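# Move yellow can from turntable onto the coaster

## Task

Lift the yellow can off the turntable and set it upright on the coaster, without disturbing the other cans standing on the turntable.

## Robot and tools

Robot: two arms, left_arm and right_arm, each carrying a two-finger gripper whose fingers cannot fold. In the scene frame the origin sits at table height, halfway between the nominal bases. +z is up, +x points out over the table, and left_arm is on the +y side (arm names do not match image sides). Calibrated bases: left_arm at (-0.004, +0.588, 0) m, quat_wxyz (+1.000, 0, 0, +0.016); right_arm at (-0.081, -0.615, 0) m, quat_wxyz (+1.000, 0, 0, -0.017). Every pose, velocity and target uses the scene frame. A camera stand is fixed behind the arms. Loose objects may get a short push now and then.

Gripper axes: the fingers point along +z and open and close along y. end_effector_position is the point midway between the pads when they are closed. Fingertips extend about 33 mm past it at gaps up to 40 mm, and about 9 mm when fully open.

Row layout, used by every call: 20 numbers. First left_arm: x, y, z (metres, absolute scene-frame position), then qw, qx, qy, qz (absolute orientation, w first), then left_gripper position, force_limit, speed. Then the same ten for right_arm. The last three of each arm are in [-1, 1]. Gripper position +1 is fully open (140 mm), about -0.8 is where the pads meet, and -1 closes until blocked. speed is about 30 mm/s at -1, 140 at 0 and 250 at +1. force_limit and speed both begin at +1. Grip force on a part up to 40 mm wide, for a slow close (speed -1): about 14 N at force_limit -1, 40 N at 0 and 58 N at +1. Faster closes grip harder. For a gentle grip on a can, use a low force_limit and a slow speed, and keep the can centred between the fingers.

execute_actions(actions, cameras): actions is a list of actions. Each action is up to 15 rows, one per 1/30 s step, and the last row repeats to fill 15 steps. Each row is an absolute target pose, not an offset. An action is refused for both arms if any target lies more than 0.6 m from that gripper's current position along any of its axes. The controller clips every step to within 70 mm and 16 degrees of the measured pose, so a single action may fall short. Continue from the result's "Hand target" line. Three control steps may still be pending ('Kept back'), so plan from your last row's pose. For an arm that should stay put, resend the exact pose from the last result before it began holding, plus its gripper numbers. An empty actions list returns the full state and images.

move(target, speed, blend, stop_force, zero, blocking, cameras): target is one 20-number row or a list of up to 15 rows of absolute poses. The grippers follow straight paths from their Hand target, and all paths finish together within 10 s. speed is in m/s, 0.002 to 2, default 0.25. Turning speed is capped at twice that in rad/s. blend is in metres and rounds corners in a list. stop_force is 10 to 80 N and ends an arm's path when it feels that much push along its travel direction. It is unreliable while the gripper is turning, and it is not allowed together with blocking=false. zero defaults to true and re-zeroes the force reading before the move. In a list, give every row the same finger numbers. The paths do not avoid obstacles. Keep paths away from an arm's own base. The result ends with a 'move:' line showing the outcome (done, off_target, moving, held, fault) and any limits. To leave something the gripper is pressing on, move without stop_force.

wait(seconds 0 to 10): the arms hold their last commands.

stop(): brakes a running move.

zoom_image(camera, region [x0,y0,x1,y1] in pixels, at most 504 per side): enlarges a part of the latest image. Cameras: cam_head_left, cam_head_right, cam_left_wrist, cam_right_wrist, each 672x504. The calibration lines use OpenCV conventions and map world to camera coordinates.

finished_scene(scene): ends the scene permanently. The can has to stay upright on the coaster with no help from the robot.

Result lines:
- object_status: 0 = moving, 1 = blocked while opening, 2 = blocked while closing (an item is likely held), 3 = reached the target or the pads met.
- position_measured is in counts: 3 is open, 230 is pads together.
- Hand target: where each arm is being driven.
- Tool commands: the gripper commands currently active.
- Joint torques, external torques and Flange force: contact and load estimates.
- MOTOR HOT warns of overheating. A fault stop lasts 10 s (torque/force) or 30 to 60 s (temperature).

To grip harder while status reads 2, raise force_limit and nudge position (-1 to -0.98). To loosen a grip, open and close again slowly.

Things to avoid:
- Knocking the other cans or the turntable.
- Dropping the can or releasing it while it still moves.
- Pushing into firm contact. The arms are stiff and 144 N or a joint's torque limit causes a fault stop. Torque limits (N m): waist and shoulder 319, elbow 150, wrist joints 42.3.
- Contact between the arms.
- Letting anything fall off the table.
- Holding loads far out for long, which heats motors.

Approach the can from above, open wide, descend, close slowly, lift clear of the neighbouring cans, carry it over the coaster, lower until it sits, open, then back away upward.

Each tool is called after "Request:" as a command line: name --argument value for each argument, lists and objects as JSON in quotes; but a table of rows of numbers goes row by row, as --pt "numbers of a row", without its own name.

## Session

Request:
execute_actions --actions '[]'

Scene clock: 0.00 s.
left_arm: end_effector_position=(+0.4249, +0.0390, +0.2100) position_measured=3 object_status=3 end_effector_quat_wxyz=(-0.360, +0.559, +0.669, +0.333) | right_arm: end_effector_position=(+0.6798, -0.4759, +0.1648) position_measured=3 object_status=3 end_effector_quat_wxyz=(-0.390, +0.738, +0.315, +0.452)
Joint positions: left_arm=[-1.129 0.777 1.183 0.353 2.15 -1.237] | right_arm=[-0.252 0.488 1.987 1.517 1.237 -0.561]
Joint velocities: within noise
Joint torques (N m): no reading
External joint torques (N m): no reading
Flange force (N): no reading
Hand target: left_arm +0.4249, +0.0390, +0.2100; -0.360, +0.559, +0.669, +0.333 | right_arm +0.6798, -0.4759, +0.1648; -0.390, +0.738, +0.315, +0.452
Tool commands: left_gripper/position=+1.0 left_gripper/force_limit=+1.0 left_gripper/speed=+1.0 right_gripper/position=+1.0 right_gripper/force_limit=+1.0 right_gripper/speed=+1.0

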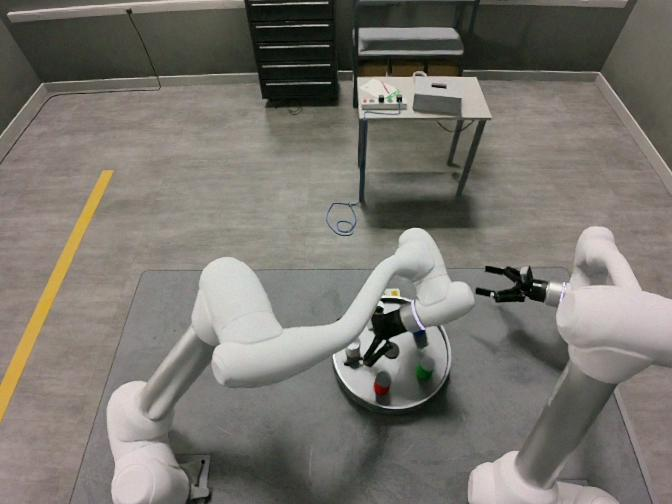

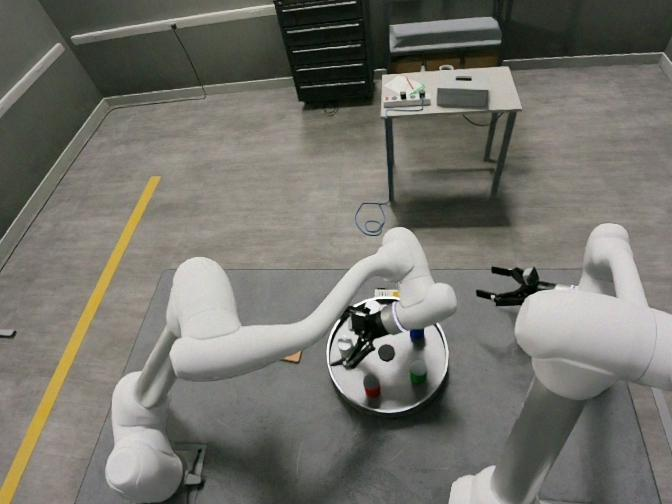

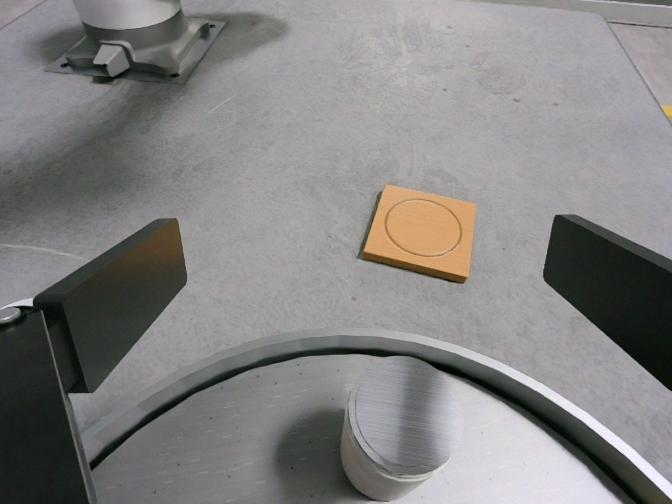

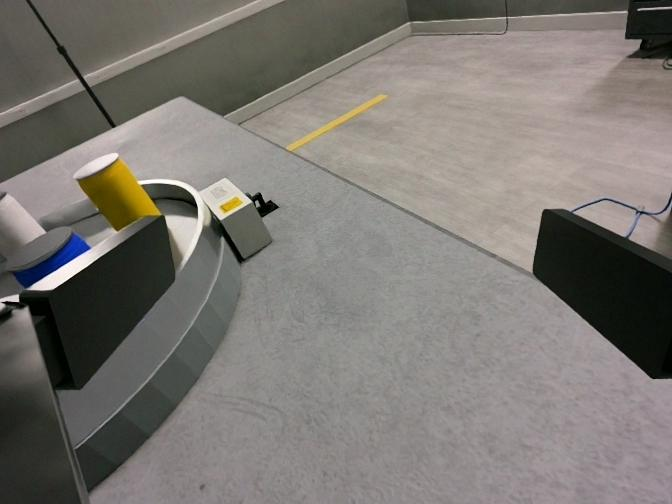

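Request:
move --pt "0.45 0.06 0.34 -0.36 0.559 0.669 0.333 1 1 1 0.6798 -0.4759 0.1648 -0.390 0.738 0.315 0.452 1 1 1" --pt "0.54 -0.1 0.36 0 0.7071 0.7071 0 1 1 1 0.6798 -0.4759 0.1648 -0.390 0.738 0.315 0.452 1 1 1" --blend 0.04 --cameras '["all"]'

Scene clock: 3.83 s.
left_arm: end_effector_position=(+0.5400, -0.1000, +0.3600) position_measured=3 object_status=3 end_effector_quat_wxyz=(+0.000, +0.707, +0.707, +0.000) | right_arm: end_effector_position=(+0.6798, -0.4759, +0.1648) position_measured=3 object_status=3 end_effector_quat_wxyz=(-0.390, +0.738, +0.315, +0.452)
Joint positions: left_arm=[-0.974 0.538 1.019 0 1.584 -0.941] | right_arm=[-0.252 0.489 1.987 1.517 1.239 -0.563]
Joint torques (N m): left_arm=[2.07 -96.16 -42.89 4.11 0.5 -0.23] | right_arm=[1.58 -79.4 -31.68 1.38 2.35 -0.04]
External joint torques (N m): left_arm=[-2.08 3.02 1.73 0.14 -0.48 0.23] | right_arm=[-1.52 1.03 1.98 0.34 -0.37 0.03]
Flange force (N): left_arm=[-1.3 -1.7 3.9] | right_arm=[-3.5 -1.6 -1.5]
Hand target: left_arm +0.5400, -0.1000, +0.3600; +0.000, +0.707, +0.707, +0.000 | right_arm +0.6798, -0.4759, +0.1648; -0.390, +0.738, +0.315, +0.452
Off the commanded pose: left_arm 0.000 m, 0 deg | right_arm 0.000 m, 0 deg.
move: done
camera_calibration:
cam_left_wrist: T_world_to_cam=[[0.999731, -0.012869, -0.0193148, -0.523827], [-0.00477232, -0.928399, 0.371555, -0.224888], [-0.0227134, -0.371363, -0.92821, 0.451726], [0, 0, 0, 1]] pos_world=[0.532872, -0.047772, 0.492737]
cam_right_wrist: T_world_to_cam=[[0.803696, -0.507541, -0.310605, -0.728793], [-0.540858, -0.405463, -0.736935, 0.290445], [0.248085, 0.760264, -0.600377, 0.433137], [0, 0, 0, 1]] pos_world=[0.635362, -0.581426, 0.247718]

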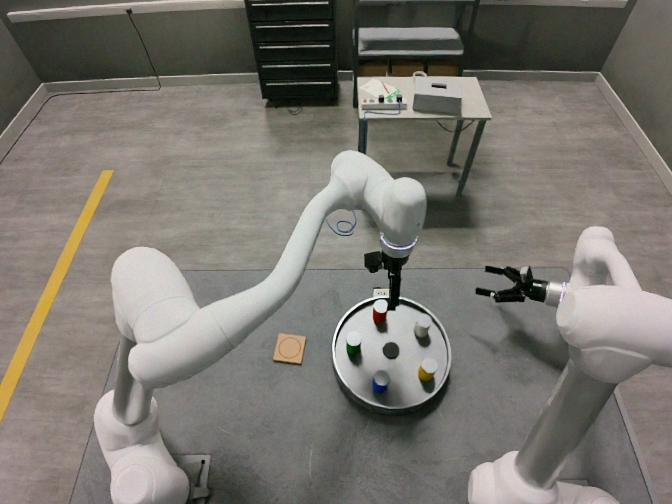

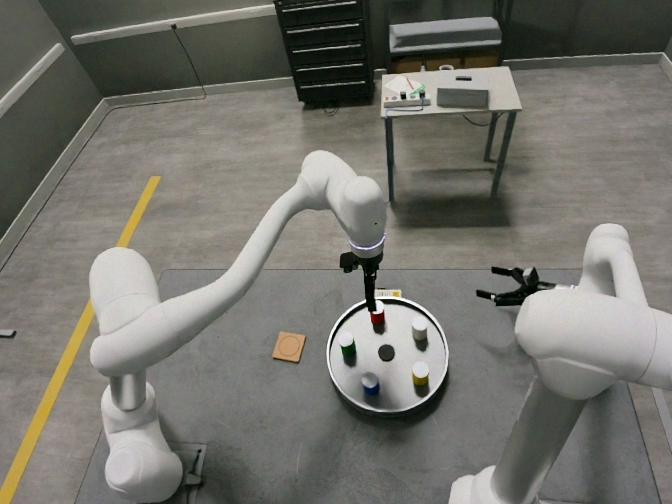

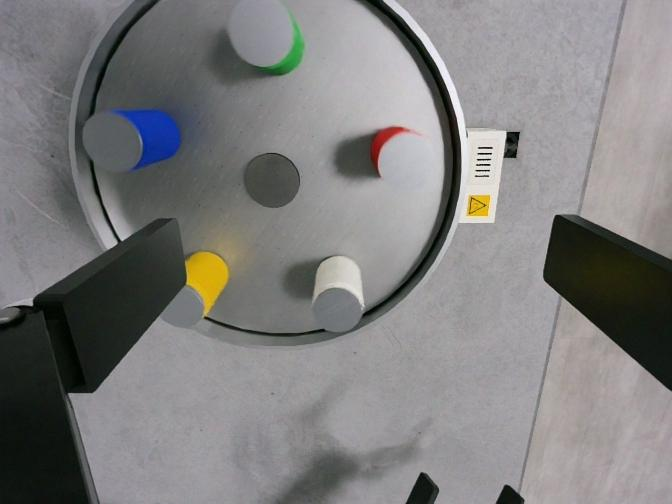

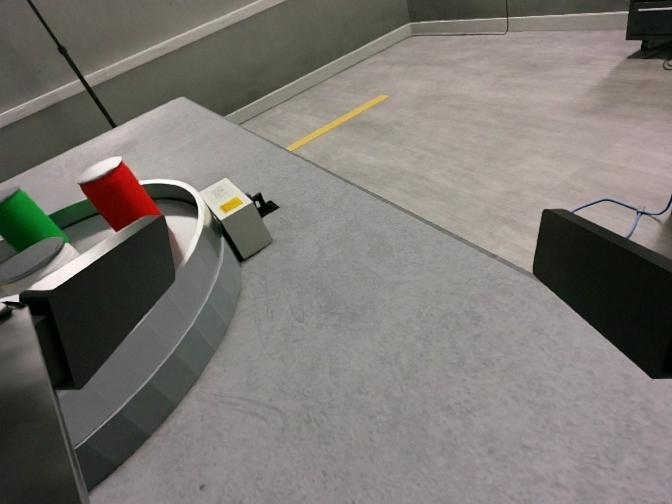

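Request:
wait --seconds 0.5 --cameras '["cam_head_left"]'

Request:
wait --seconds 0.4 --cameras '["cam_head_left"]'

Request:
wait --seconds 0.4 --cameras '["cam_head_left"]'

Request:
wait --seconds 0.4 --cameras '["cam_head_left"]'

Request:
wait --seconds 0.4 --cameras '["cam_head_left"]'

Request:
wait --seconds 0.4 --cameras '["cam_head_left"]'

Scene clock: 4.60 s.
left_arm: end_effector_position=(+0.5400, -0.1000, +0.3600) position_measured=3 object_status=3 end_effector_quat_wxyz=(+0.000, +0.707, +0.707, +0.000) | right_arm: end_effector_position=(+0.6798, -0.4759, +0.1648) position_measured=3 object_status=3 end_effector_quat_wxyz=(-0.390, +0.738, +0.315, +0.452)
Joint positions: left_arm=[-0.974 0.538 1.019 0 1.584 -0.941] | right_arm=[-0.252 0.489 1.987 1.517 1.239 -0.563]
Joint torques (N m): left_arm=[2.17 -96.13 -42.83 4.11 0.53 -0.24] | right_arm=[1.4 -79.88 -31.86 1.39 2.32 0.03]
External joint torques (N m): left_arm=[-2.03 1.73 1.27 0.19 -0.49 0.24] | right_arm=[-1.46 2.18 2.33 0.33 -0.34 -0.04]
Flange force (N): left_arm=[-0.4 -2.3 3.2] | right_arm=[-5.0 -0.7 -0.8]
Hand target: left_arm +0.5400, -0.1000, +0.3600; +0.000, +0.707, +0.707, +0.000 | right_arm +0.6798, -0.4759, +0.1648; -0.390, +0.738, +0.315, +0.452
Tool commands: left_gripper/position=+1.0 left_gripper/force_limit=+1.0 left_gripper/speed=+1.0 right_gripper/position=+1.0 right_gripper/force_limit=+1.0 right_gripper/speed=+1.0
Off the commanded pose: left_arm 0.000 m, 0 deg | right_arm 0.000 m, 0 deg.
wait: 0.50 s; at rest from the start
Images, in order (width x height): cam_head_left 672x504.

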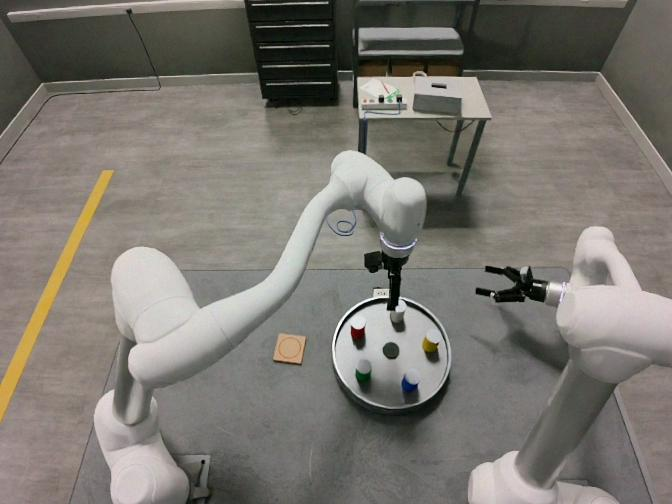

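Scene clock: 5.00 s.
left_arm: end_effector_position=(+0.5400, -0.1000, +0.3600) position_measured=3 object_status=3 end_effector_quat_wxyz=(+0.000, +0.707, +0.707, +0.000) | right_arm: end_effector_position=(+0.6798, -0.4759, +0.1648) position_measured=3 object_status=3 end_effector_quat_wxyz=(-0.390, +0.738, +0.315, +0.452)
Joint positions: left_arm=[-0.974 0.538 1.019 0 1.584 -0.941] | right_arm=[-0.252 0.489 1.987 1.517 1.239 -0.563]
Joint torques (N m): left_arm=[2.32 -96.21 -42.88 4.12 0.46 -0.25] | right_arm=[1.18 -79.34 -31.68 1.4 2.33 0.02]
External joint torques (N m): left_arm=[-2.3 3.2 1.76 0.13 -0.43 0.25] | right_arm=[-1.18 1.57 2.13 0.31 -0.36 -0.04]
Flange force (N): left_arm=[-1.7 -1.7 3.9] | right_arm=[-4.1 -1.3 -0.7]
Hand target: left_arm +0.5400, -0.1000, +0.3600; +0.000, +0.707, +0.707, +0.000 | right_arm +0.6798, -0.4759, +0.1648; -0.390, +0.738, +0.315, +0.452
Tool commands: left_gripper/position=+1.0 left_gripper/force_limit=+1.0 left_gripper/speed=+1.0 right_gripper/position=+1.0 right_gripper/force_limit=+1.0 right_gripper/speed=+1.0
Off the commanded pose: left_arm 0.000 m, 0 deg | right_arm 0.000 m, 0 deg.
wait: 0.40 s; at rest by 0.17 s
Images, in order (width x height): cam_head_left 672x504.

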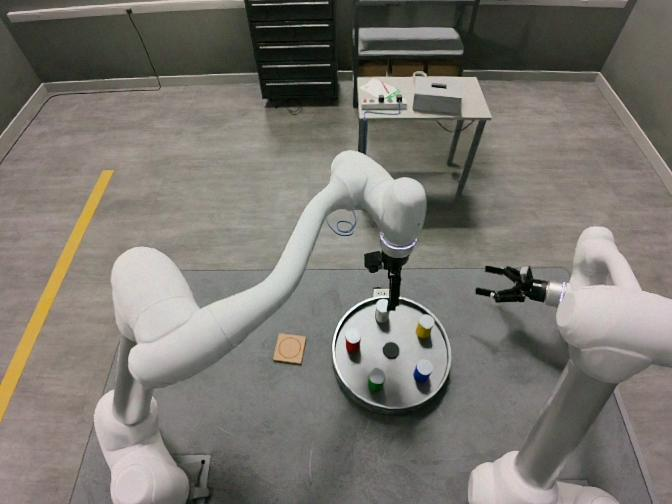

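Scene clock: 5.40 s.
left_arm: end_effector_position=(+0.5400, -0.1000, +0.3600) position_measured=3 object_status=3 end_effector_quat_wxyz=(+0.000, +0.707, +0.707, +0.000) | right_arm: end_effector_position=(+0.6798, -0.4759, +0.1648) position_measured=3 object_status=3 end_effector_quat_wxyz=(-0.390, +0.738, +0.315, +0.452)
Joint positions: left_arm=[-0.974 0.538 1.019 0 1.584 -0.941] | right_arm=[-0.252 0.489 1.987 1.517 1.239 -0.563]
Joint torques (N m): left_arm=[2.11 -96.07 -42.89 4.11 0.47 -0.26] | right_arm=[1.54 -79.39 -31.84 1.39 2.34 0.01]
External joint torques (N m): left_arm=[-1.95 2.29 1.52 0.18 -0.44 0.26] | right_arm=[-1.56 1.52 2.25 0.33 -0.37 -0.03]
Flange force (N): left_arm=[-0.6 -1.9 3.5] | right_arm=[-4.3 -1.4 -1.3]
Hand target: left_arm +0.5400, -0.1000, +0.3600; +0.000, +0.707, +0.707, +0.000 | right_arm +0.6798, -0.4759, +0.1648; -0.390, +0.738, +0.315, +0.452
Tool commands: left_gripper/position=+1.0 left_gripper/force_limit=+1.0 left_gripper/speed=+1.0 right_gripper/position=+1.0 right_gripper/force_limit=+1.0 right_gripper/speed=+1.0
Off the commanded pose: left_arm 0.000 m, 0 deg | right_arm 0.000 m, 0 deg.
wait: 0.40 s; at rest by 0.17 s
Images, in order (width x height): cam_head_left 672x504.

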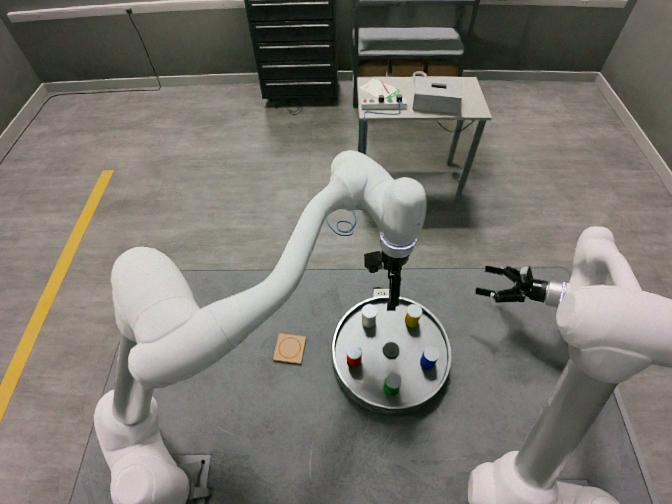

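Scene clock: 5.80 s.
left_arm: end_effector_position=(+0.5400, -0.1000, +0.3600) position_measured=3 object_status=3 end_effector_quat_wxyz=(+0.000, +0.707, +0.707, +0.000) | right_arm: end_effector_position=(+0.6798, -0.4759, +0.1648) position_measured=3 object_status=3 end_effector_quat_wxyz=(-0.390, +0.738, +0.315, +0.452)
Joint positions: left_arm=[-0.974 0.538 1.019 0 1.584 -0.941] | right_arm=[-0.252 0.489 1.987 1.517 1.239 -0.563]
Joint torques (N m): left_arm=[2.18 -96.36 -42.96 4.1 0.51 -0.26] | right_arm=[1.44 -79.56 -31.78 1.36 2.31 0.04]
External joint torques (N m): left_arm=[-2.1 2.44 1.55 0.18 -0.48 0.26] | right_arm=[-1.46 1.95 2.26 0.35 -0.34 -0.06]
Flange force (N): left_arm=[-0.9 -2.0 3.6] | right_arm=[-4.8 -0.9 -0.9]
Hand target: left_arm +0.5400, -0.1000, +0.3600; +0.000, +0.707, +0.707, +0.000 | right_arm +0.6798, -0.4759, +0.1648; -0.390, +0.738, +0.315, +0.452
Tool commands: left_gripper/position=+1.0 left_gripper/force_limit=+1.0 left_gripper/speed=+1.0 right_gripper/position=+1.0 right_gripper/force_limit=+1.0 right_gripper/speed=+1.0
Off the commanded pose: left_arm 0.000 m, 0 deg | right_arm 0.000 m, 0 deg.
wait: 0.40 s; at rest by 0.17 s
Images, in order (width x height): cam_head_left 672x504.

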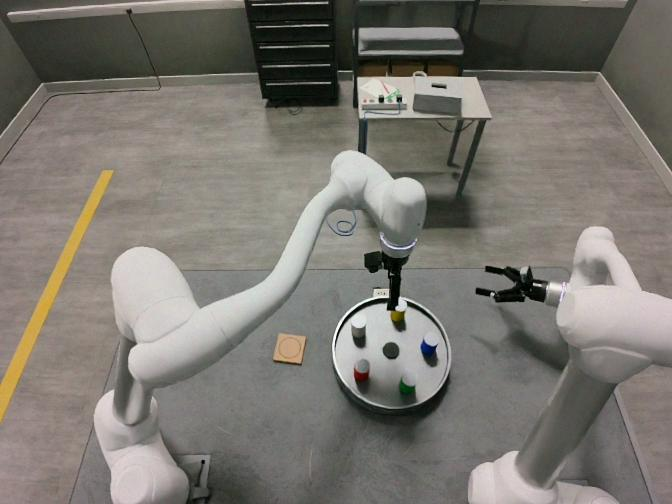

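Scene clock: 6.20 s.
left_arm: end_effector_position=(+0.5400, -0.1000, +0.3600) position_measured=3 object_status=3 end_effector_quat_wxyz=(+0.000, +0.707, +0.707, +0.000) | right_arm: end_effector_position=(+0.6798, -0.4759, +0.1648) position_measured=3 object_status=3 end_effector_quat_wxyz=(-0.390, +0.738, +0.315, +0.452)
Joint positions: left_arm=[-0.974 0.538 1.019 0 1.584 -0.941] | right_arm=[-0.252 0.489 1.987 1.517 1.239 -0.563]
Joint torques (N m): left_arm=[2.36 -96.22 -42.92 4.13 0.53 -0.28] | right_arm=[1.23 -79.14 -31.73 1.38 2.33 0.01]
External joint torques (N m): left_arm=[-2.24 1.75 1.26 0.18 -0.5 0.28] | right_arm=[-1.17 1.19 2.14 0.33 -0.35 -0.03]
Flange force (N): left_arm=[-0.6 -2.4 3.2] | right_arm=[-3.8 -1.8 -0.9]
Hand target: left_arm +0.5400, -0.1000, +0.3600; +0.000, +0.707, +0.707, +0.000 | right_arm +0.6798, -0.4759, +0.1648; -0.390, +0.738, +0.315, +0.452
Tool commands: left_gripper/position=+1.0 left_gripper/force_limit=+1.0 left_gripper/speed=+1.0 right_gripper/position=+1.0 right_gripper/force_limit=+1.0 right_gripper/speed=+1.0
Off the commanded pose: left_arm 0.000 m, 0 deg | right_arm 0.000 m, 0 deg.
wait: 0.40 s; at rest by 0.17 s
Images, in order (width x height): cam_head_left 672x504.

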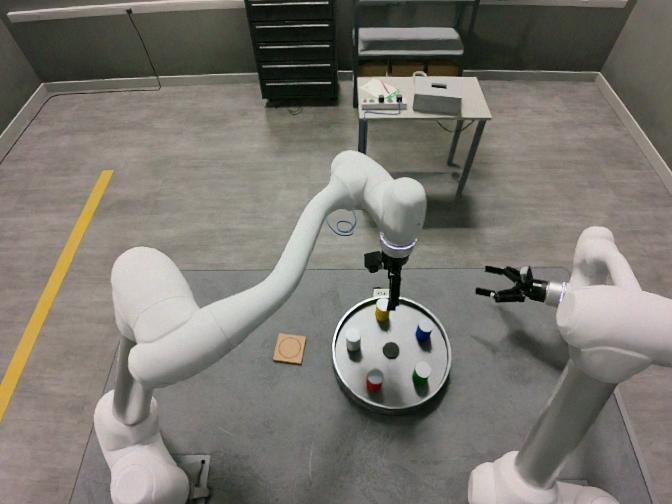

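Scene clock: 6.60 s.
left_arm: end_effector_position=(+0.5400, -0.1000, +0.3600) position_measured=3 object_status=3 end_effector_quat_wxyz=(+0.000, +0.707, +0.707, +0.000) | right_arm: end_effector_position=(+0.6798, -0.4759, +0.1648) position_measured=3 object_status=3 end_effector_quat_wxyz=(-0.390, +0.738, +0.315, +0.452)
Joint positions: left_arm=[-0.974 0.538 1.019 0 1.584 -0.941] | right_arm=[-0.252 0.489 1.987 1.517 1.239 -0.563]
Joint torques (N m): left_arm=[2.15 -96.12 -42.86 4.14 0.51 -0.24] | right_arm=[1.63 -79.45 -31.84 1.4 2.31 0.04]
External joint torques (N m): left_arm=[-1.85 2.11 1.39 0.16 -0.48 0.24] | right_arm=[-1.67 1.72 2.29 0.32 -0.34 -0.05]
Flange force (N): left_arm=[-0.6 -1.9 3.4] | right_arm=[-4.6 -1.2 -1.4]
Hand target: left_arm +0.5400, -0.1000, +0.3600; +0.000, +0.707, +0.707, +0.000 | right_arm +0.6798, -0.4759, +0.1648; -0.390, +0.738, +0.315, +0.452
Tool commands: left_gripper/position=+1.0 left_gripper/force_limit=+1.0 left_gripper/speed=+1.0 right_gripper/position=+1.0 right_gripper/force_limit=+1.0 right_gripper/speed=+1.0
Off the commanded pose: left_arm 0.000 m, 0 deg | right_arm 0.000 m, 0 deg.
wait: 0.40 s; at rest by 0.17 s
Images, in order (width x height): cam_head_left 672x504.

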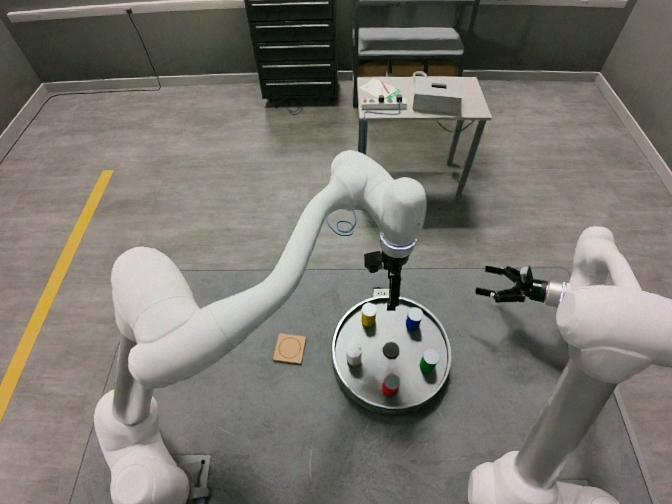

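Request:
move --target '[0.545,-0.034,0.25,0,1,0,0,0.45,1,-0.5,0.6798,-0.4759,0.1648,-0.390,0.738,0.315,0.452,1,1,1]' --speed 0.5 --cameras '["cam_left_wrist","cam_head_left","cam_head_right"]'

Request:
wait --seconds 0.5 --cameras '["cam_left_wrist","cam_head_left"]'

Scene clock: 11.67 s.
left_arm: end_effector_position=(+0.5450, -0.0340, +0.2500) position_measured=72 object_status=3 end_effector_quat_wxyz=(+0.000, +1.000, +0.000, +0.000) | right_arm: end_effector_position=(+0.6798, -0.4759, +0.1648) position_measured=3 object_status=3 end_effector_quat_wxyz=(-0.390, +0.738, +0.315, +0.452)
Joint positions: left_arm=[-0.922 0.475 1.315 0 1.352 0.681] | right_arm=[-0.252 0.489 1.987 1.517 1.239 -0.563]
Joint torques (N m): left_arm=[2.24 -89.35 -41.98 4.01 0.43 -0.23] | right_arm=[1.41 -79.64 -31.79 1.36 2.31 0.02]
External joint torques (N m): left_arm=[-2.37 2.85 1.77 0.14 -0.47 0.23] | right_arm=[-1.43 1.73 2.23 0.36 -0.34 -0.03]
Flange force (N): left_arm=[-2.1 1.5 4.1] | right_arm=[-4.5 -1.1 -1.0]
Hand target: left_arm +0.5450, -0.0340, +0.2500; +0.000, +1.000, +0.000, +0.000 | right_arm +0.6798, -0.4759, +0.1648; -0.390, +0.738, +0.315, +0.452
Off the commanded pose: left_arm 0.000 m, 0 deg | right_arm 0.000 m, 0 deg.
move: done
camera_calibration:
cam_left_wrist: T_world_to_cam=[[-0.012869, -0.999731, -0.0193148, -0.011787], [-0.928399, 0.00477232, 0.371555, 0.412386], [-0.371363, 0.0227134, -0.92821, 0.577659], [0, 0, 0, 1]] pos_world=[0.597228, -0.0268725, 0.382737]
Images, in order (width x height): cam_head_left 672x504, cam_head_right 672x504, cam_left_wrist 672x504.

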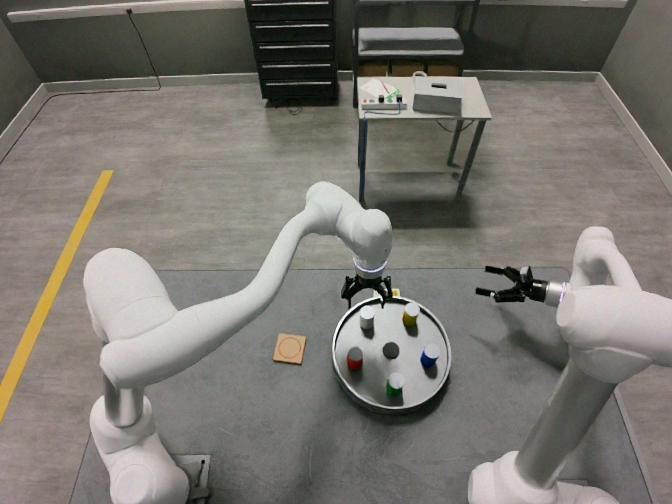

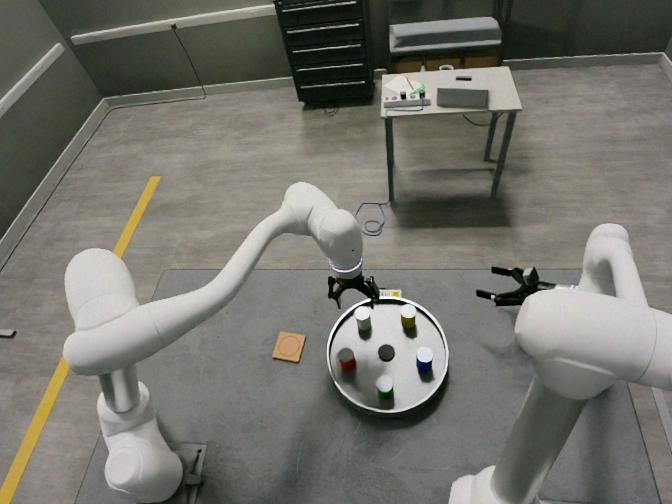

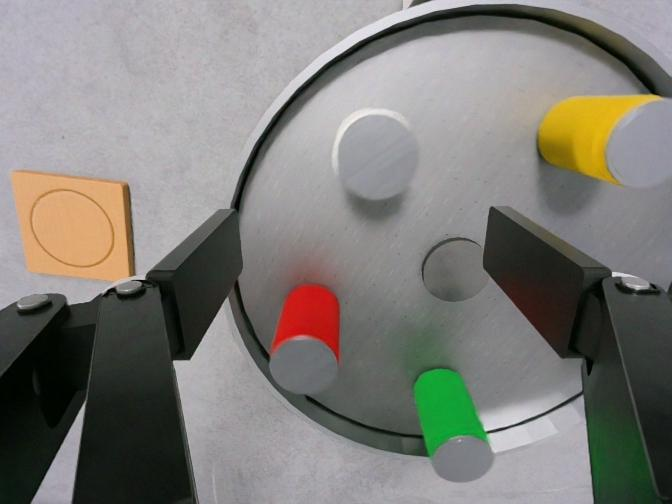

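Scene clock: 12.17 s.
left_arm: end_effector_position=(+0.5450, -0.0340, +0.2500) position_measured=72 object_status=3 end_effector_quat_wxyz=(+0.000, +1.000, +0.000, +0.000) | right_arm: end_effector_position=(+0.6798, -0.4759, +0.1648) position_measured=3 object_status=3 end_effector_quat_wxyz=(-0.390, +0.738, +0.315, +0.452)
Joint positions: left_arm=[-0.922 0.475 1.315 0 1.352 0.681] | right_arm=[-0.252 0.489 1.987 1.517 1.239 -0.563]
Joint torques (N m): left_arm=[2.37 -89.23 -41.91 4.02 0.44 -0.25] | right_arm=[1.37 -79.5 -31.84 1.39 2.32 0.02]
External joint torques (N m): left_arm=[-2.28 1.65 1.26 0.19 -0.48 0.25] | right_arm=[-1.37 1.95 2.34 0.32 -0.35 -0.04]
Flange force (N): left_arm=[-2.4 0.9 3.0] | right_arm=[-4.8 -1.0 -0.8]
Hand target: left_arm +0.5450, -0.0340, +0.2500; +0.000, +1.000, +0.000, +0.000 | right_arm +0.6798, -0.4759, +0.1648; -0.390, +0.738, +0.315, +0.452
Tool commands: left_gripper/position=+0.45 left_gripper/force_limit=+1.0 left_gripper/speed=-0.5 right_gripper/position=+1.0 right_gripper/force_limit=+1.0 right_gripper/speed=+1.0
Off the commanded pose: left_arm 0.000 m, 0 deg | right_arm 0.000 m, 0 deg.
wait: 0.50 s; at rest by 0.17 s
camera_calibration:
cam_left_wrist: T_world_to_cam=[[-0.0128699, -0.999731, -0.0193145, -0.0117866], [-0.928399, 0.0047733, 0.371555, 0.412386], [-0.371363, 0.0227134, -0.92821, 0.577659], [0, 0, 0, 1]] pos_world=[0.597228, -0.0268725, 0.382737]
Images, in order (width x height): cam_head_left 672x504, cam_left_wrist 672x504.

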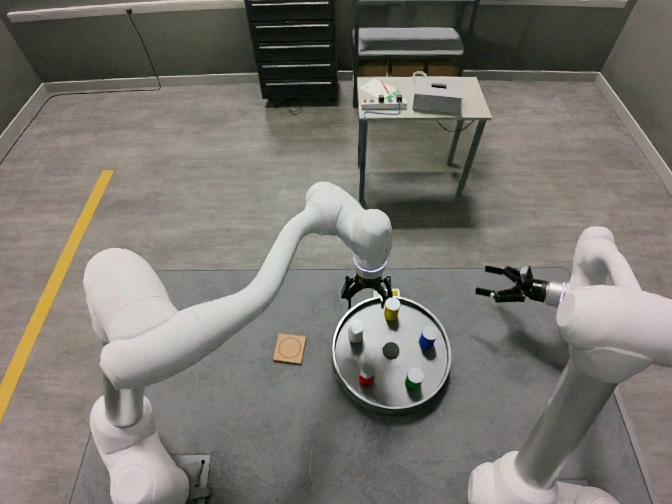

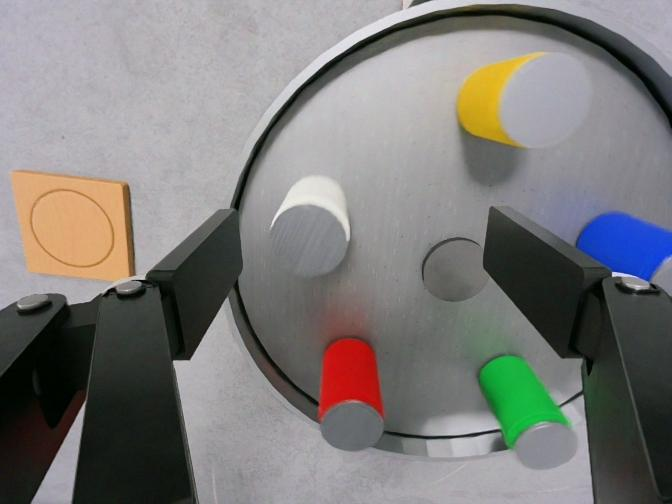

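Request:
move --target '[0.5463,-0.0235,0.25,0,1,0,0,0.45,1,0,0.6798,-0.4759,0.1648,-0.390,0.738,0.315,0.452,1,1,1]'

Scene clock: 13.97 s.
left_arm: end_effector_position=(+0.5463, -0.0235, +0.2500) position_measured=72 object_status=3 end_effector_quat_wxyz=(+0.000, +1.000, +0.000, +0.000) | right_arm: end_effector_position=(+0.6798, -0.4759, +0.1648) position_measured=3 object_status=3 end_effector_quat_wxyz=(-0.390, +0.738, +0.315, +0.452)
Joint positions: left_arm=[-0.913 0.463 1.332 0 1.346 0.691] | right_arm=[-0.252 0.489 1.987 1.517 1.239 -0.563]
Joint torques (N m): left_arm=[2.03 -88.15 -41.86 4.03 0.42 -0.27] | right_arm=[1.28 -79.41 -31.76 1.4 2.35 0.04]
External joint torques (N m): left_arm=[-2.02 2.21 1.5 0.15 -0.46 0.27] | right_arm=[-1.27 1.52 2.17 0.33 -0.37 -0.05]
Flange force (N): left_arm=[-2.0 1.0 3.5] | right_arm=[-4.2 -1.4 -0.9]
Hand target: left_arm +0.5463, -0.0235, +0.2500; +0.000, +1.000, +0.000, +0.000 | right_arm +0.6798, -0.4759, +0.1648; -0.390, +0.738, +0.315, +0.452
Off the commanded pose: left_arm 0.000 m, 0 deg | right_arm 0.000 m, 0 deg.
move: done

Request:
wait --seconds 0.3

Request:
execute_actions --actions '[[[0.5462,-0.0234,0.25,0,1,0,0,0.45,1,0,0.6798,-0.4759,0.1648,-0.390,0.738,0.315,0.452,1,1,1],[0.5458,-0.0230,0.25,0,1,0,0,0.45,1,0,0.6798,-0.4759,0.1648,-0.390,0.738,0.315,0.452,1,1,1],[0.5450,-0.0224,0.25,0,1,0,0,0.45,1,0,0.6798,-0.4759,0.1648,-0.390,0.738,0.315,0.452,1,1,1],[0.5439,-0.0215,0.25,0,1,0,0,0.45,1,0,0.6798,-0.4759,0.1648,-0.390,0.738,0.315,0.452,1,1,1],[0.5426,-0.0205,0.25,0,1,0,0,0.45,1,0,0.6798,-0.4759,0.1648,-0.390,0.738,0.315,0.452,1,1,1],[0.5408,-0.0191,0.25,0,1,0,0,0.45,1,0,0.6798,-0.4759,0.1648,-0.390,0.738,0.315,0.452,1,1,1],[0.5388,-0.0176,0.25,0,1,0,0,0.45,1,0,0.6798,-0.4759,0.1648,-0.390,0.738,0.315,0.452,1,1,1],[0.5364,-0.0159,0.25,0,1,0,0,0.45,1,0,0.6798,-0.4759,0.1648,-0.390,0.738,0.315,0.452,1,1,1],[0.5337,-0.0141,0.25,0,1,0,0,0.45,1,0,0.6798,-0.4759,0.1648,-0.390,0.738,0.315,0.452,1,1,1],[0.5305,-0.0120,0.25,0,1,0,0,0.45,1,0,0.6798,-0.4759,0.1648,-0.390,0.738,0.315,0.452,1,1,1],[0.5270,-0.0099,0.25,0,1,0,0,0.45,1,0,0.6798,-0.4759,0.1648,-0.390,0.738,0.315,0.452,1,1,1],[0.5231,-0.0077,0.25,0,1,0,0,0.45,1,0,0.6798,-0.4759,0.1648,-0.390,0.738,0.315,0.452,1,1,1],[0.5190,-0.0056,0.25,0,1,0,0,0.45,1,0,0.6798,-0.4759,0.1648,-0.390,0.738,0.315,0.452,1,1,1],[0.5147,-0.0036,0.25,0,1,0,0,0.45,1,0,0.6798,-0.4759,0.1648,-0.390,0.738,0.315,0.452,1,1,1],[0.5104,-0.0017,0.25,0,1,0,0,0.45,1,0,0.6798,-0.4759,0.1648,-0.390,0.738,0.315,0.452,1,1,1]],[[0.5061,0.0000,0.25,0,1,0,0,0.45,1,0,0.6798,-0.4759,0.1648,-0.390,0.738,0.315,0.452,1,1,1],[0.5016,0.0016,0.25,0,1,0,0,0.45,1,0,0.6798,-0.4759,0.1648,-0.390,0.738,0.315,0.452,1,1,1],[0.4972,0.0031,0.25,0,1,0,0,0.45,1,0,0.6798,-0.4759,0.1648,-0.390,0.738,0.315,0.452,1,1,1],[0.4927,0.0043,0.25,0,1,0,0,0.45,1,0,0.6798,-0.4759,0.1648,-0.390,0.738,0.315,0.452,1,1,1],[0.4881,0.0055,0.25,0,1,0,0,0.45,1,0,0.6798,-0.4759,0.1648,-0.390,0.738,0.315,0.452,1,1,1],[0.4835,0.0064,0.25,0,1,0,0,0.45,1,0,0.6798,-0.4759,0.1648,-0.390,0.738,0.315,0.452,1,1,1],[0.4789,0.0073,0.25,0,1,0,0,0.45,1,0,0.6798,-0.4759,0.1648,-0.390,0.738,0.315,0.452,1,1,1],[0.4743,0.0079,0.25,0,1,0,0,0.45,1,0,0.6798,-0.4759,0.1648,-0.390,0.738,0.315,0.452,1,1,1],[0.4696,0.0084,0.25,0,1,0,0,0.45,1,0,0.6798,-0.4759,0.1648,-0.390,0.738,0.315,0.452,1,1,1],[0.4649,0.0088,0.25,0,1,0,0,0.45,1,0,0.6798,-0.4759,0.1648,-0.390,0.738,0.315,0.452,1,1,1],[0.4603,0.0090,0.25,0,1,0,0,0.45,1,0,0.6798,-0.4759,0.1648,-0.390,0.738,0.315,0.452,1,1,1],[0.4555,0.0090,0.25,0,1,0,0,0.45,1,0,0.6798,-0.4759,0.1648,-0.390,0.738,0.315,0.452,1,1,1],[0.4509,0.0089,0.25,0,1,0,0,0.45,1,0,0.6798,-0.4759,0.1648,-0.390,0.738,0.315,0.452,1,1,1],[0.4462,0.0086,0.25,0,1,0,0,0.45,1,0,0.6798,-0.4759,0.1648,-0.390,0.738,0.315,0.452,1,1,1],[0.4415,0.0081,0.25,0,1,0,0,0.45,1,0,0.6798,-0.4759,0.1648,-0.390,0.738,0.315,0.452,1,1,1]]]' --cameras '["cam_left_wrist"]'

Scene clock: 15.03 s.
left_arm: end_effector_position=(+0.5463, -0.0235, +0.2500) position_measured=72 object_status=3 end_effector_quat_wxyz=(+0.000, +1.000, +0.000, +0.000) | right_arm: end_effector_position=(+0.6798, -0.4759, +0.1648) position_measured=3 object_status=3 end_effector_quat_wxyz=(-0.390, +0.738, +0.315, +0.452)
Joint positions: left_arm=[-0.913 0.463 1.332 0 1.346 0.691] | right_arm=[-0.252 0.489 1.987 1.517 1.239 -0.563]
Joint torques (N m): left_arm=[2.07 -88.06 -41.86 4.03 0.44 -0.22] | right_arm=[1.63 -79.55 -31.7 1.39 2.31 0.05]
External joint torques (N m): left_arm=[-2.15 1.85 1.45 0.15 -0.48 0.23] | right_arm=[-1.64 1.69 2.12 0.33 -0.34 -0.06]
Flange force (N): left_arm=[-2.4 0.8 3.3] | right_arm=[-4.4 -0.9 -1.3]
Hand target: left_arm +0.5463, -0.0235, +0.2500; +0.000, +1.000, +0.000, +0.000 | right_arm +0.6798, -0.4759, +0.1648; -0.390, +0.738, +0.315, +0.452
Tool commands: left_gripper/position=+0.45 left_gripper/force_limit=+1.0 left_gripper/speed=+0.0 right_gripper/position=+1.0 right_gripper/force_limit=+1.0 right_gripper/speed=+1.0
Off the commanded pose: left_arm 0.000 m, 0 deg | right_arm 0.000 m, 0 deg.
wait: 0.30 s; at rest from the start

Scene clock: 15.93 s.
left_arm: end_effector_position=(+0.4650, +0.0087, +0.2499) position_measured=72 object_status=3 end_effector_quat_wxyz=(+0.000, +1.000, +0.000, +0.000) end_effector_velocity=(-0.142, +0.009, -0.002) end_effector_angular_velocity=(+0.001, +0.002, +0.000) | right_arm: end_effector_position=(+0.6798, -0.4759, +0.1648) position_measured=3 object_status=3 end_effector_quat_wxyz=(-0.390, +0.738, +0.315, +0.452)
Joint positions: left_arm=[-0.969 0.341 1.509 0 1.291 0.634] | right_arm=[-0.252 0.489 1.987 1.517 1.239 -0.563]
Joint velocities: left_arm=[-0.146 -0.149 0.209 -0.001 -0.058 -0.147] | right_arm=[within noise]
Joint torques (N m): left_arm=[2.74 -73.46 -41.68 4.01 0.54 -0.44] | right_arm=[1.28 -79.54 -31.76 1.39 2.34 0.02]
External joint torques (N m): left_arm=[-3.5 0.22 1.62 0.11 -0.61 0.44] | right_arm=[-1.35 1.97 2.25 0.34 -0.37 -0.04]
External joint torques at the end of the 1st action: left_arm=[-0.72 4.38 1.49 0.06 -0.7 -0.02] | right_arm=[-1 1.63 2.22 0.29 -0.34 -0.05]
Flange force (N): left_arm=[-5.5 -0.3 3.1] | right_arm=[-4.7 -0.9 -0.7]
Flange force at the end of the 1st action (N): left_arm=[1.2 2.8 4.8] | right_arm=[-4.2 -1.4 -0.5]
Hand target: left_arm +0.4557, +0.0091, +0.2499; +0.000, +1.000, +0.000, +0.000 | right_arm +0.6798, -0.4759, +0.1648; -0.390, +0.738, +0.315, +0.452
Off the commanded pose: left_arm 0.023 m, 0 deg | right_arm 0.000 m, 0 deg.
Kept back: 3 steps.
camera_calibration:
cam_left_wrist: T_world_to_cam=[[-0.0130399, -0.999726, -0.0194615, 0.0300144], [-0.92828, 0.0048692, 0.371851, 0.337771], [-0.371654, 0.0229146, -0.928089, 0.546988], [0, 0, 0, 1]] pos_world=[0.517228, 0.0158274, 0.382637]
Images, in order (width x height): cam_left_wrist 672x504.

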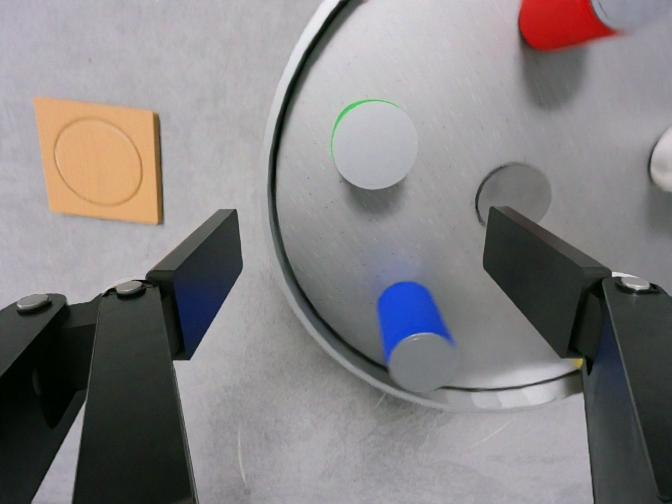

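Request:
move --pt "0.5463 -0.0185 0.23 0 1 0 0 1 0 0.1 0.6798 -0.4759 0.1648 -0.390 0.738 0.315 0.452 1 1 1" --pt "0.5463 -0.0185 0.122 0 1 0 0 1 0 0.1 0.6798 -0.4759 0.1648 -0.390 0.738 0.315 0.452 1 1 1"

Request:
wait --seconds 0.1 --cameras '["cam_left_wrist"]'

Scene clock: 19.07 s.
left_arm: end_effector_position=(+0.5463, -0.0185, +0.1221) position_measured=3 object_status=3 end_effector_quat_wxyz=(+0.000, +1.000, +0.000, +0.000) | right_arm: end_effector_position=(+0.6798, -0.4759, +0.1648) position_measured=3 object_status=3 end_effector_quat_wxyz=(-0.390, +0.738, +0.315, +0.452)
Joint positions: left_arm=[-0.909 0.525 1.478 0 1.138 0.695] | right_arm=[-0.252 0.489 1.987 1.517 1.239 -0.563]
Joint torques (N m): left_arm=[2.03 -90.3 -38.73 3.75 0.48 -0.25] | right_arm=[1.37 -79.5 -31.77 1.36 2.38 0.01]
External joint torques (N m): left_arm=[-1.94 0.84 1.01 0.15 -0.51 0.25] | right_arm=[-1.34 1.51 2.18 0.35 -0.4 -0.03]
Flange force (N): left_arm=[-2.7 0.1 2.2] | right_arm=[-4.2 -1.4 -0.9]
Hand target: left_arm +0.5463, -0.0185, +0.1220; +0.000, +1.000, +0.000, +0.000 | right_arm +0.6798, -0.4759, +0.1648; -0.390, +0.738, +0.315, +0.452
Off the commanded pose: left_arm 0.000 m, 0 deg | right_arm 0.000 m, 0 deg.
move: done

Scene clock: 19.17 s.
left_arm: end_effector_position=(+0.5463, -0.0185, +0.1220) position_measured=3 object_status=3 end_effector_quat_wxyz=(+0.000, +1.000, +0.000, +0.000) | right_arm: end_effector_position=(+0.6798, -0.4759, +0.1648) position_measured=3 object_status=3 end_effector_quat_wxyz=(-0.390, +0.738, +0.315, +0.452)
Joint positions: left_arm=[-0.909 0.525 1.478 0 1.138 0.695] | right_arm=[-0.252 0.489 1.987 1.517 1.239 -0.563]
Joint torques (N m): left_arm=[1.95 -90.83 -39.08 3.74 0.43 -0.25] | right_arm=[1.42 -79.62 -31.8 1.41 2.32 0.02]
External joint torques (N m): left_arm=[-2.06 2.33 1.5 0.15 -0.48 0.25] | right_arm=[-1.44 1.99 2.27 0.31 -0.35 -0.03]
Flange force (N): left_arm=[-2.1 1.0 3.6] | right_arm=[-4.7 -0.8 -0.9]
Hand target: left_arm +0.5463, -0.0185, +0.1220; +0.000, +1.000, +0.000, +0.000 | right_arm +0.6798, -0.4759, +0.1648; -0.390, +0.738, +0.315, +0.452
Tool commands: left_gripper/position=+1.0 left_gripper/force_limit=+0.0 left_gripper/speed=+0.1 right_gripper/position=+1.0 right_gripper/force_limit=+1.0 right_gripper/speed=+1.0
Off the commanded pose: left_arm 0.000 m, 0 deg | right_arm 0.000 m, 0 deg.
wait: 0.10 s; no rest
camera_calibration:
cam_left_wrist: T_world_to_cam=[[-0.0128346, -0.999733, -0.0192199, 0.00120855], [-0.928364, 0.00477351, 0.371641, 0.461035], [-0.37145, 0.0226129, -0.928177, 0.459022], [0, 0, 0, 1]] pos_world=[0.598528, -0.0113724, 0.254738]
Images, in order (width x height): cam_left_wrist 672x504.

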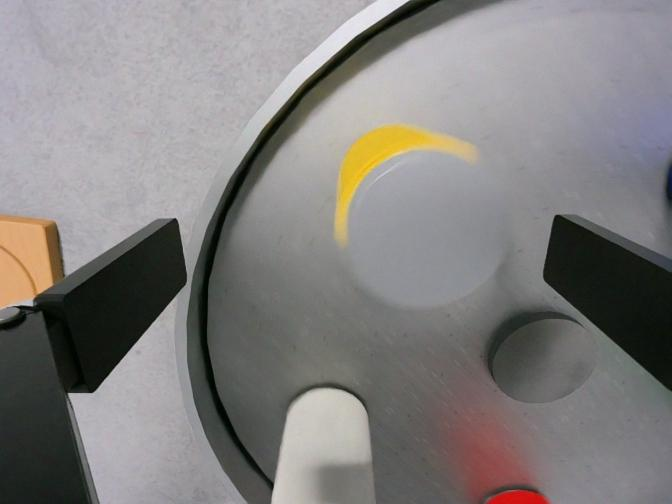

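Request:
wait --seconds 5.19

Request:
execute_actions --actions '[[[0.5462,-0.0184,0.122,0,1,0,0,1,0,0.1,0.6798,-0.4759,0.1648,-0.390,0.738,0.315,0.452,1,1,1],[0.5458,-0.0180,0.122,0,1,0,0,1,0,0.1,0.6798,-0.4759,0.1648,-0.390,0.738,0.315,0.452,1,1,1],[0.5450,-0.0179,0.122,0,1,0,0,1,0,0.1,0.6798,-0.4759,0.1648,-0.390,0.738,0.315,0.452,1,1,1],[0.5439,-0.0175,0.122,0,1,0,0,1,0,0.1,0.6798,-0.4759,0.1648,-0.390,0.738,0.315,0.452,1,1,1],[0.5426,-0.0170,0.122,0,1,0,0,1,0,0.1,0.6798,-0.4759,0.1648,-0.390,0.738,0.315,0.452,1,1,1],[0.5408,-0.0166,0.122,0,1,0,0,1,0,0.1,0.6798,-0.4759,0.1648,-0.390,0.738,0.315,0.452,1,1,1],[0.5388,-0.0156,0.122,0,1,0,0,-1,0,0.1,0.6798,-0.4759,0.1648,-0.390,0.738,0.315,0.452,1,1,1],[0.5364,-0.0149,0.122,0,1,0,0,-1,0,0.1,0.6798,-0.4759,0.1648,-0.390,0.738,0.315,0.452,1,1,1],[0.5337,-0.0141,0.122,0,1,0,0,-1,0,0.1,0.6798,-0.4759,0.1648,-0.390,0.738,0.315,0.452,1,1,1],[0.5305,-0.0130,0.122,0,1,0,0,-1,0,0.1,0.6798,-0.4759,0.1648,-0.390,0.738,0.315,0.452,1,1,1],[0.5270,-0.0119,0.122,0,1,0,0,-1,0,0.1,0.6798,-0.4759,0.1648,-0.390,0.738,0.315,0.452,1,1,1],[0.5231,-0.0102,0.122,0,1,0,0,-1,0,0.1,0.6798,-0.4759,0.1648,-0.390,0.738,0.315,0.452,1,1,1],[0.5190,-0.0086,0.122,0,1,0,0,-1,0,0.1,0.6798,-0.4759,0.1648,-0.390,0.738,0.315,0.452,1,1,1],[0.5147,-0.0066,0.122,0,1,0,0,-1,0,0.1,0.6798,-0.4759,0.1648,-0.390,0.738,0.315,0.452,1,1,1],[0.5104,-0.0047,0.122,0,1,0,0,-1,0,0.1,0.6798,-0.4759,0.1648,-0.390,0.738,0.315,0.452,1,1,1]],[[0.5061,-0.0030,0.122,0,1,0,0,-1,0,0.1,0.6798,-0.4759,0.1648,-0.390,0.738,0.315,0.452,1,1,1],[0.5016,-0.0014,0.122,0,1,0,0,-1,0,0.1,0.6798,-0.4759,0.1648,-0.390,0.738,0.315,0.452,1,1,1],[0.4972,0.0001,0.122,0,1,0,0,-1,0,0.1,0.6798,-0.4759,0.1648,-0.390,0.738,0.315,0.452,1,1,1],[0.4927,0.0013,0.122,0,1,0,0,-1,0,0.1,0.6798,-0.4759,0.1648,-0.390,0.738,0.315,0.452,1,1,1],[0.4881,0.0025,0.122,0,1,0,0,-1,0,0.1,0.6798,-0.4759,0.1648,-0.390,0.738,0.315,0.452,1,1,1],[0.4835,0.0034,0.122,0,1,0,0,-1,0,0.1,0.6798,-0.4759,0.1648,-0.390,0.738,0.315,0.452,1,1,1],[0.4789,0.0043,0.122,0,1,0,0,-1,0,0.1,0.6798,-0.4759,0.1648,-0.390,0.738,0.315,0.452,1,1,1],[0.4743,0.0049,0.122,0,1,0,0,-1,0,0.1,0.6798,-0.4759,0.1648,-0.390,0.738,0.315,0.452,1,1,1],[0.4696,0.0054,0.122,0,1,0,0,-1,0,0.1,0.6798,-0.4759,0.1648,-0.390,0.738,0.315,0.452,1,1,1],[0.4649,0.0058,0.122,0,1,0,0,-1,0,0.1,0.6798,-0.4759,0.1648,-0.390,0.738,0.315,0.452,1,1,1],[0.4603,0.0060,0.122,0,1,0,0,-1,0,0.1,0.6798,-0.4759,0.1648,-0.390,0.738,0.315,0.452,1,1,1],[0.4555,0.0060,0.124,0,1,0,0,-1,0,0.1,0.6798,-0.4759,0.1648,-0.390,0.738,0.315,0.452,1,1,1],[0.4509,0.0059,0.128,0,1,0,0,-1,0,0.1,0.6798,-0.4759,0.1648,-0.390,0.738,0.315,0.452,1,1,1],[0.4462,0.0056,0.134,0,1,0,0,-1,0,0.1,0.6798,-0.4759,0.1648,-0.390,0.738,0.315,0.452,1,1,1],[0.4415,0.0051,0.141,0,1,0,0,-1,0,0.1,0.6798,-0.4759,0.1648,-0.390,0.738,0.315,0.452,1,1,1]]]' --cameras '["cam_left_wrist"]'

Request:
move --target '[0.44,0.02,0.24,0,1,0,0,-1,0,0.1,0.6798,-0.4759,0.1648,-0.390,0.738,0.315,0.452,1,1,1]' --cameras '["cam_left_wrist","cam_head_left"]'

Scene clock: 24.97 s.
left_arm: end_effector_position=(+0.5463, -0.0185, +0.1220) position_measured=3 object_status=3 end_effector_quat_wxyz=(+0.000, +1.000, +0.000, +0.000) | right_arm: end_effector_position=(+0.6798, -0.4759, +0.1648) position_measured=3 object_status=3 end_effector_quat_wxyz=(-0.390, +0.738, +0.315, +0.452)
Joint positions: left_arm=[-0.909 0.525 1.478 0 1.138 0.695] | right_arm=[-0.252 0.489 1.987 1.517 1.239 -0.563]
Joint torques (N m): left_arm=[2 -90.61 -39.05 3.78 0.42 -0.26] | right_arm=[1.34 -79.47 -31.91 1.41 2.33 -0.01]
External joint torques (N m): left_arm=[-1.97 2.12 1.6 0.1 -0.45 0.26] | right_arm=[-1.34 1.37 2.28 0.31 -0.35 -0.01]
Flange force (N): left_arm=[-2.3 0.5 3.5] | right_arm=[-4.1 -1.7 -1.2]
Hand target: left_arm +0.5463, -0.0185, +0.1220; +0.000, +1.000, +0.000, +0.000 | right_arm +0.6798, -0.4759, +0.1648; -0.390, +0.738, +0.315, +0.452
Tool commands: left_gripper/position=+1.0 left_gripper/force_limit=+0.0 left_gripper/speed=+0.1 right_gripper/position=+1.0 right_gripper/force_limit=+1.0 right_gripper/speed=+1.0
Off the commanded pose: left_arm 0.000 m, 0 deg | right_arm 0.000 m, 0 deg.
wait: 5.20 s; at rest from the start

Scene clock: 25.87 s.
left_arm: end_effector_position=(+0.4655, +0.0057, +0.1220) position_measured=157 object_status=0 end_effector_quat_wxyz=(+0.000, +1.000, +0.000, +0.000) end_effector_velocity=(-0.139, +0.008, +0.007) end_effector_angular_velocity=(-0.006, -0.004, -0.002) | right_arm: end_effector_position=(+0.6798, -0.4759, +0.1648) position_measured=3 object_status=3 end_effector_quat_wxyz=(-0.390, +0.738, +0.315, +0.452)
Joint positions: left_arm=[-0.971 0.423 1.639 0 1.08 0.633] | right_arm=[-0.252 0.489 1.987 1.517 1.239 -0.563]
Joint velocities: left_arm=[-0.144 -0.142 0.2 0 -0.065 -0.142] | right_arm=[within noise]
Joint torques (N m): left_arm=[1.18 -75.73 -37.33 3.59 0.48 -0.43] | right_arm=[1.45 -79.38 -31.74 1.38 2.34 0.02]
External joint torques (N m): left_arm=[-0.22 -4.67 -0.87 0.43 -0.45 0.43] | right_arm=[-1.49 1.79 2.24 0.34 -0.36 -0.03]
External joint torques at the end of the 1st action: left_arm=[-2.63 1.31 1.79 0.13 -0.72 0.22] | right_arm=[-1.32 1.04 2.12 0.34 -0.33 -0.05]
Flange force (N): left_arm=[-3.0 -4.2 -3.6] | right_arm=[-4.6 -1.0 -1.0]
Flange force at the end of the 1st action (N): left_arm=[-4.2 -0.2 3.6] | right_arm=[-3.7 -1.9 -1.3]
Hand target: left_arm +0.4557, +0.0061, +0.1239; +0.000, +1.000, +0.000, +0.000 | right_arm +0.6798, -0.4759, +0.1648; -0.390, +0.738, +0.315, +0.452
Off the commanded pose: left_arm 0.031 m, 0 deg | right_arm 0.000 m, 0 deg.
Kept back: 3 steps.
camera_calibration:
cam_left_wrist: T_world_to_cam=[[-0.0130362, -0.999726, -0.0194638, 0.0245306], [-0.928363, 0.00487001, 0.371644, 0.386035], [-0.371447, 0.0229143, -0.928171, 0.428399], [0, 0, 0, 1]] pos_world=[0.517828, 0.0128274, 0.254637]
Images, in order (width x height): cam_left_wrist 672x504.

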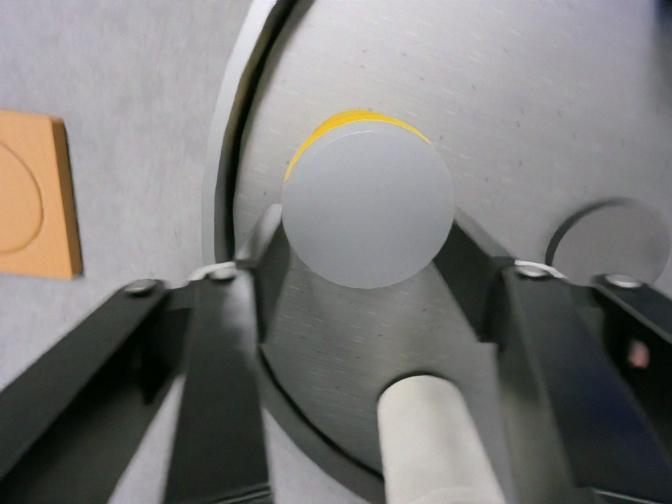

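Scene clock: 27.07 s.
left_arm: end_effector_position=(+0.4400, +0.0200, +0.2399) position_measured=165 object_status=2 end_effector_quat_wxyz=(+0.000, +1.000, +0.000, +0.000) | right_arm: end_effector_position=(+0.6798, -0.4759, +0.1648) position_measured=3 object_status=3 end_effector_quat_wxyz=(-0.390, +0.738, +0.315, +0.452)
Joint positions: left_arm=[-0.988 0.308 1.573 0 1.26 0.615] | right_arm=[-0.252 0.489 1.987 1.517 1.239 -0.563]
Joint torques (N m): left_arm=[2.2 -72.52 -42.06 3.93 0.39 -0.24] | right_arm=[1.54 -79.52 -31.73 1.38 2.3 0.04]
External joint torques (N m): left_arm=[-2.25 2.01 2.62 0.15 -0.42 0.24] | right_arm=[-1.57 1.93 2.25 0.34 -0.32 -0.05]
Flange force (N): left_arm=[-3.9 -0.4 4.9] | right_arm=[-4.7 -0.8 -1.1]
Hand target: left_arm +0.4400, +0.0200, +0.2400; +0.000, +1.000, +0.000, +0.000 | right_arm +0.6798, -0.4759, +0.1648; -0.390, +0.738, +0.315, +0.452
Off the commanded pose: left_arm 0.000 m, 0 deg | right_arm 0.000 m, 0 deg.
move: done
camera_calibration:
cam_left_wrist: T_world_to_cam=[[-0.0129061, -0.999728, -0.0194066, 0.0407045], [-0.928364, 0.00477054, 0.371642, 0.318349], [-0.371449, 0.0228129, -0.928173, 0.528091], [0, 0, 0, 1]] pos_world=[0.492228, 0.0271275, 0.372637]
Images, in order (width x height): cam_head_left 672x504, cam_left_wrist 672x504.

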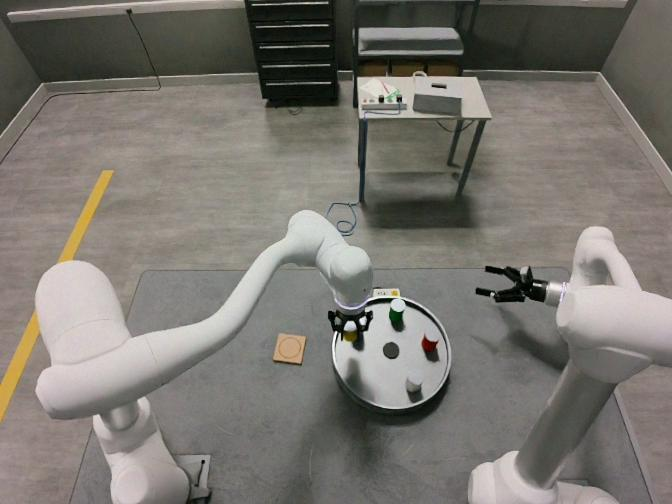

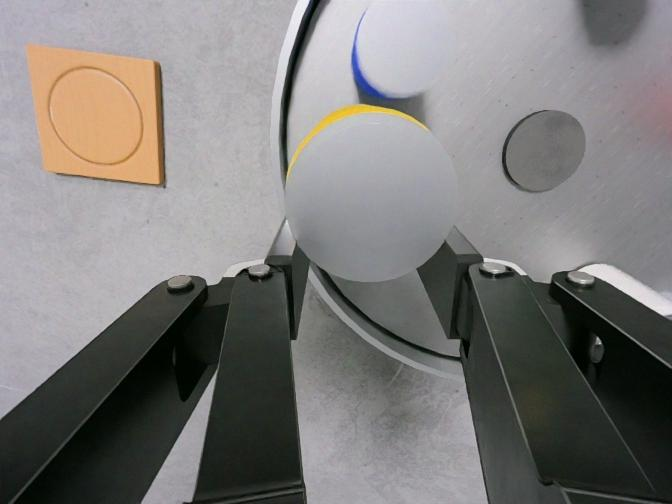

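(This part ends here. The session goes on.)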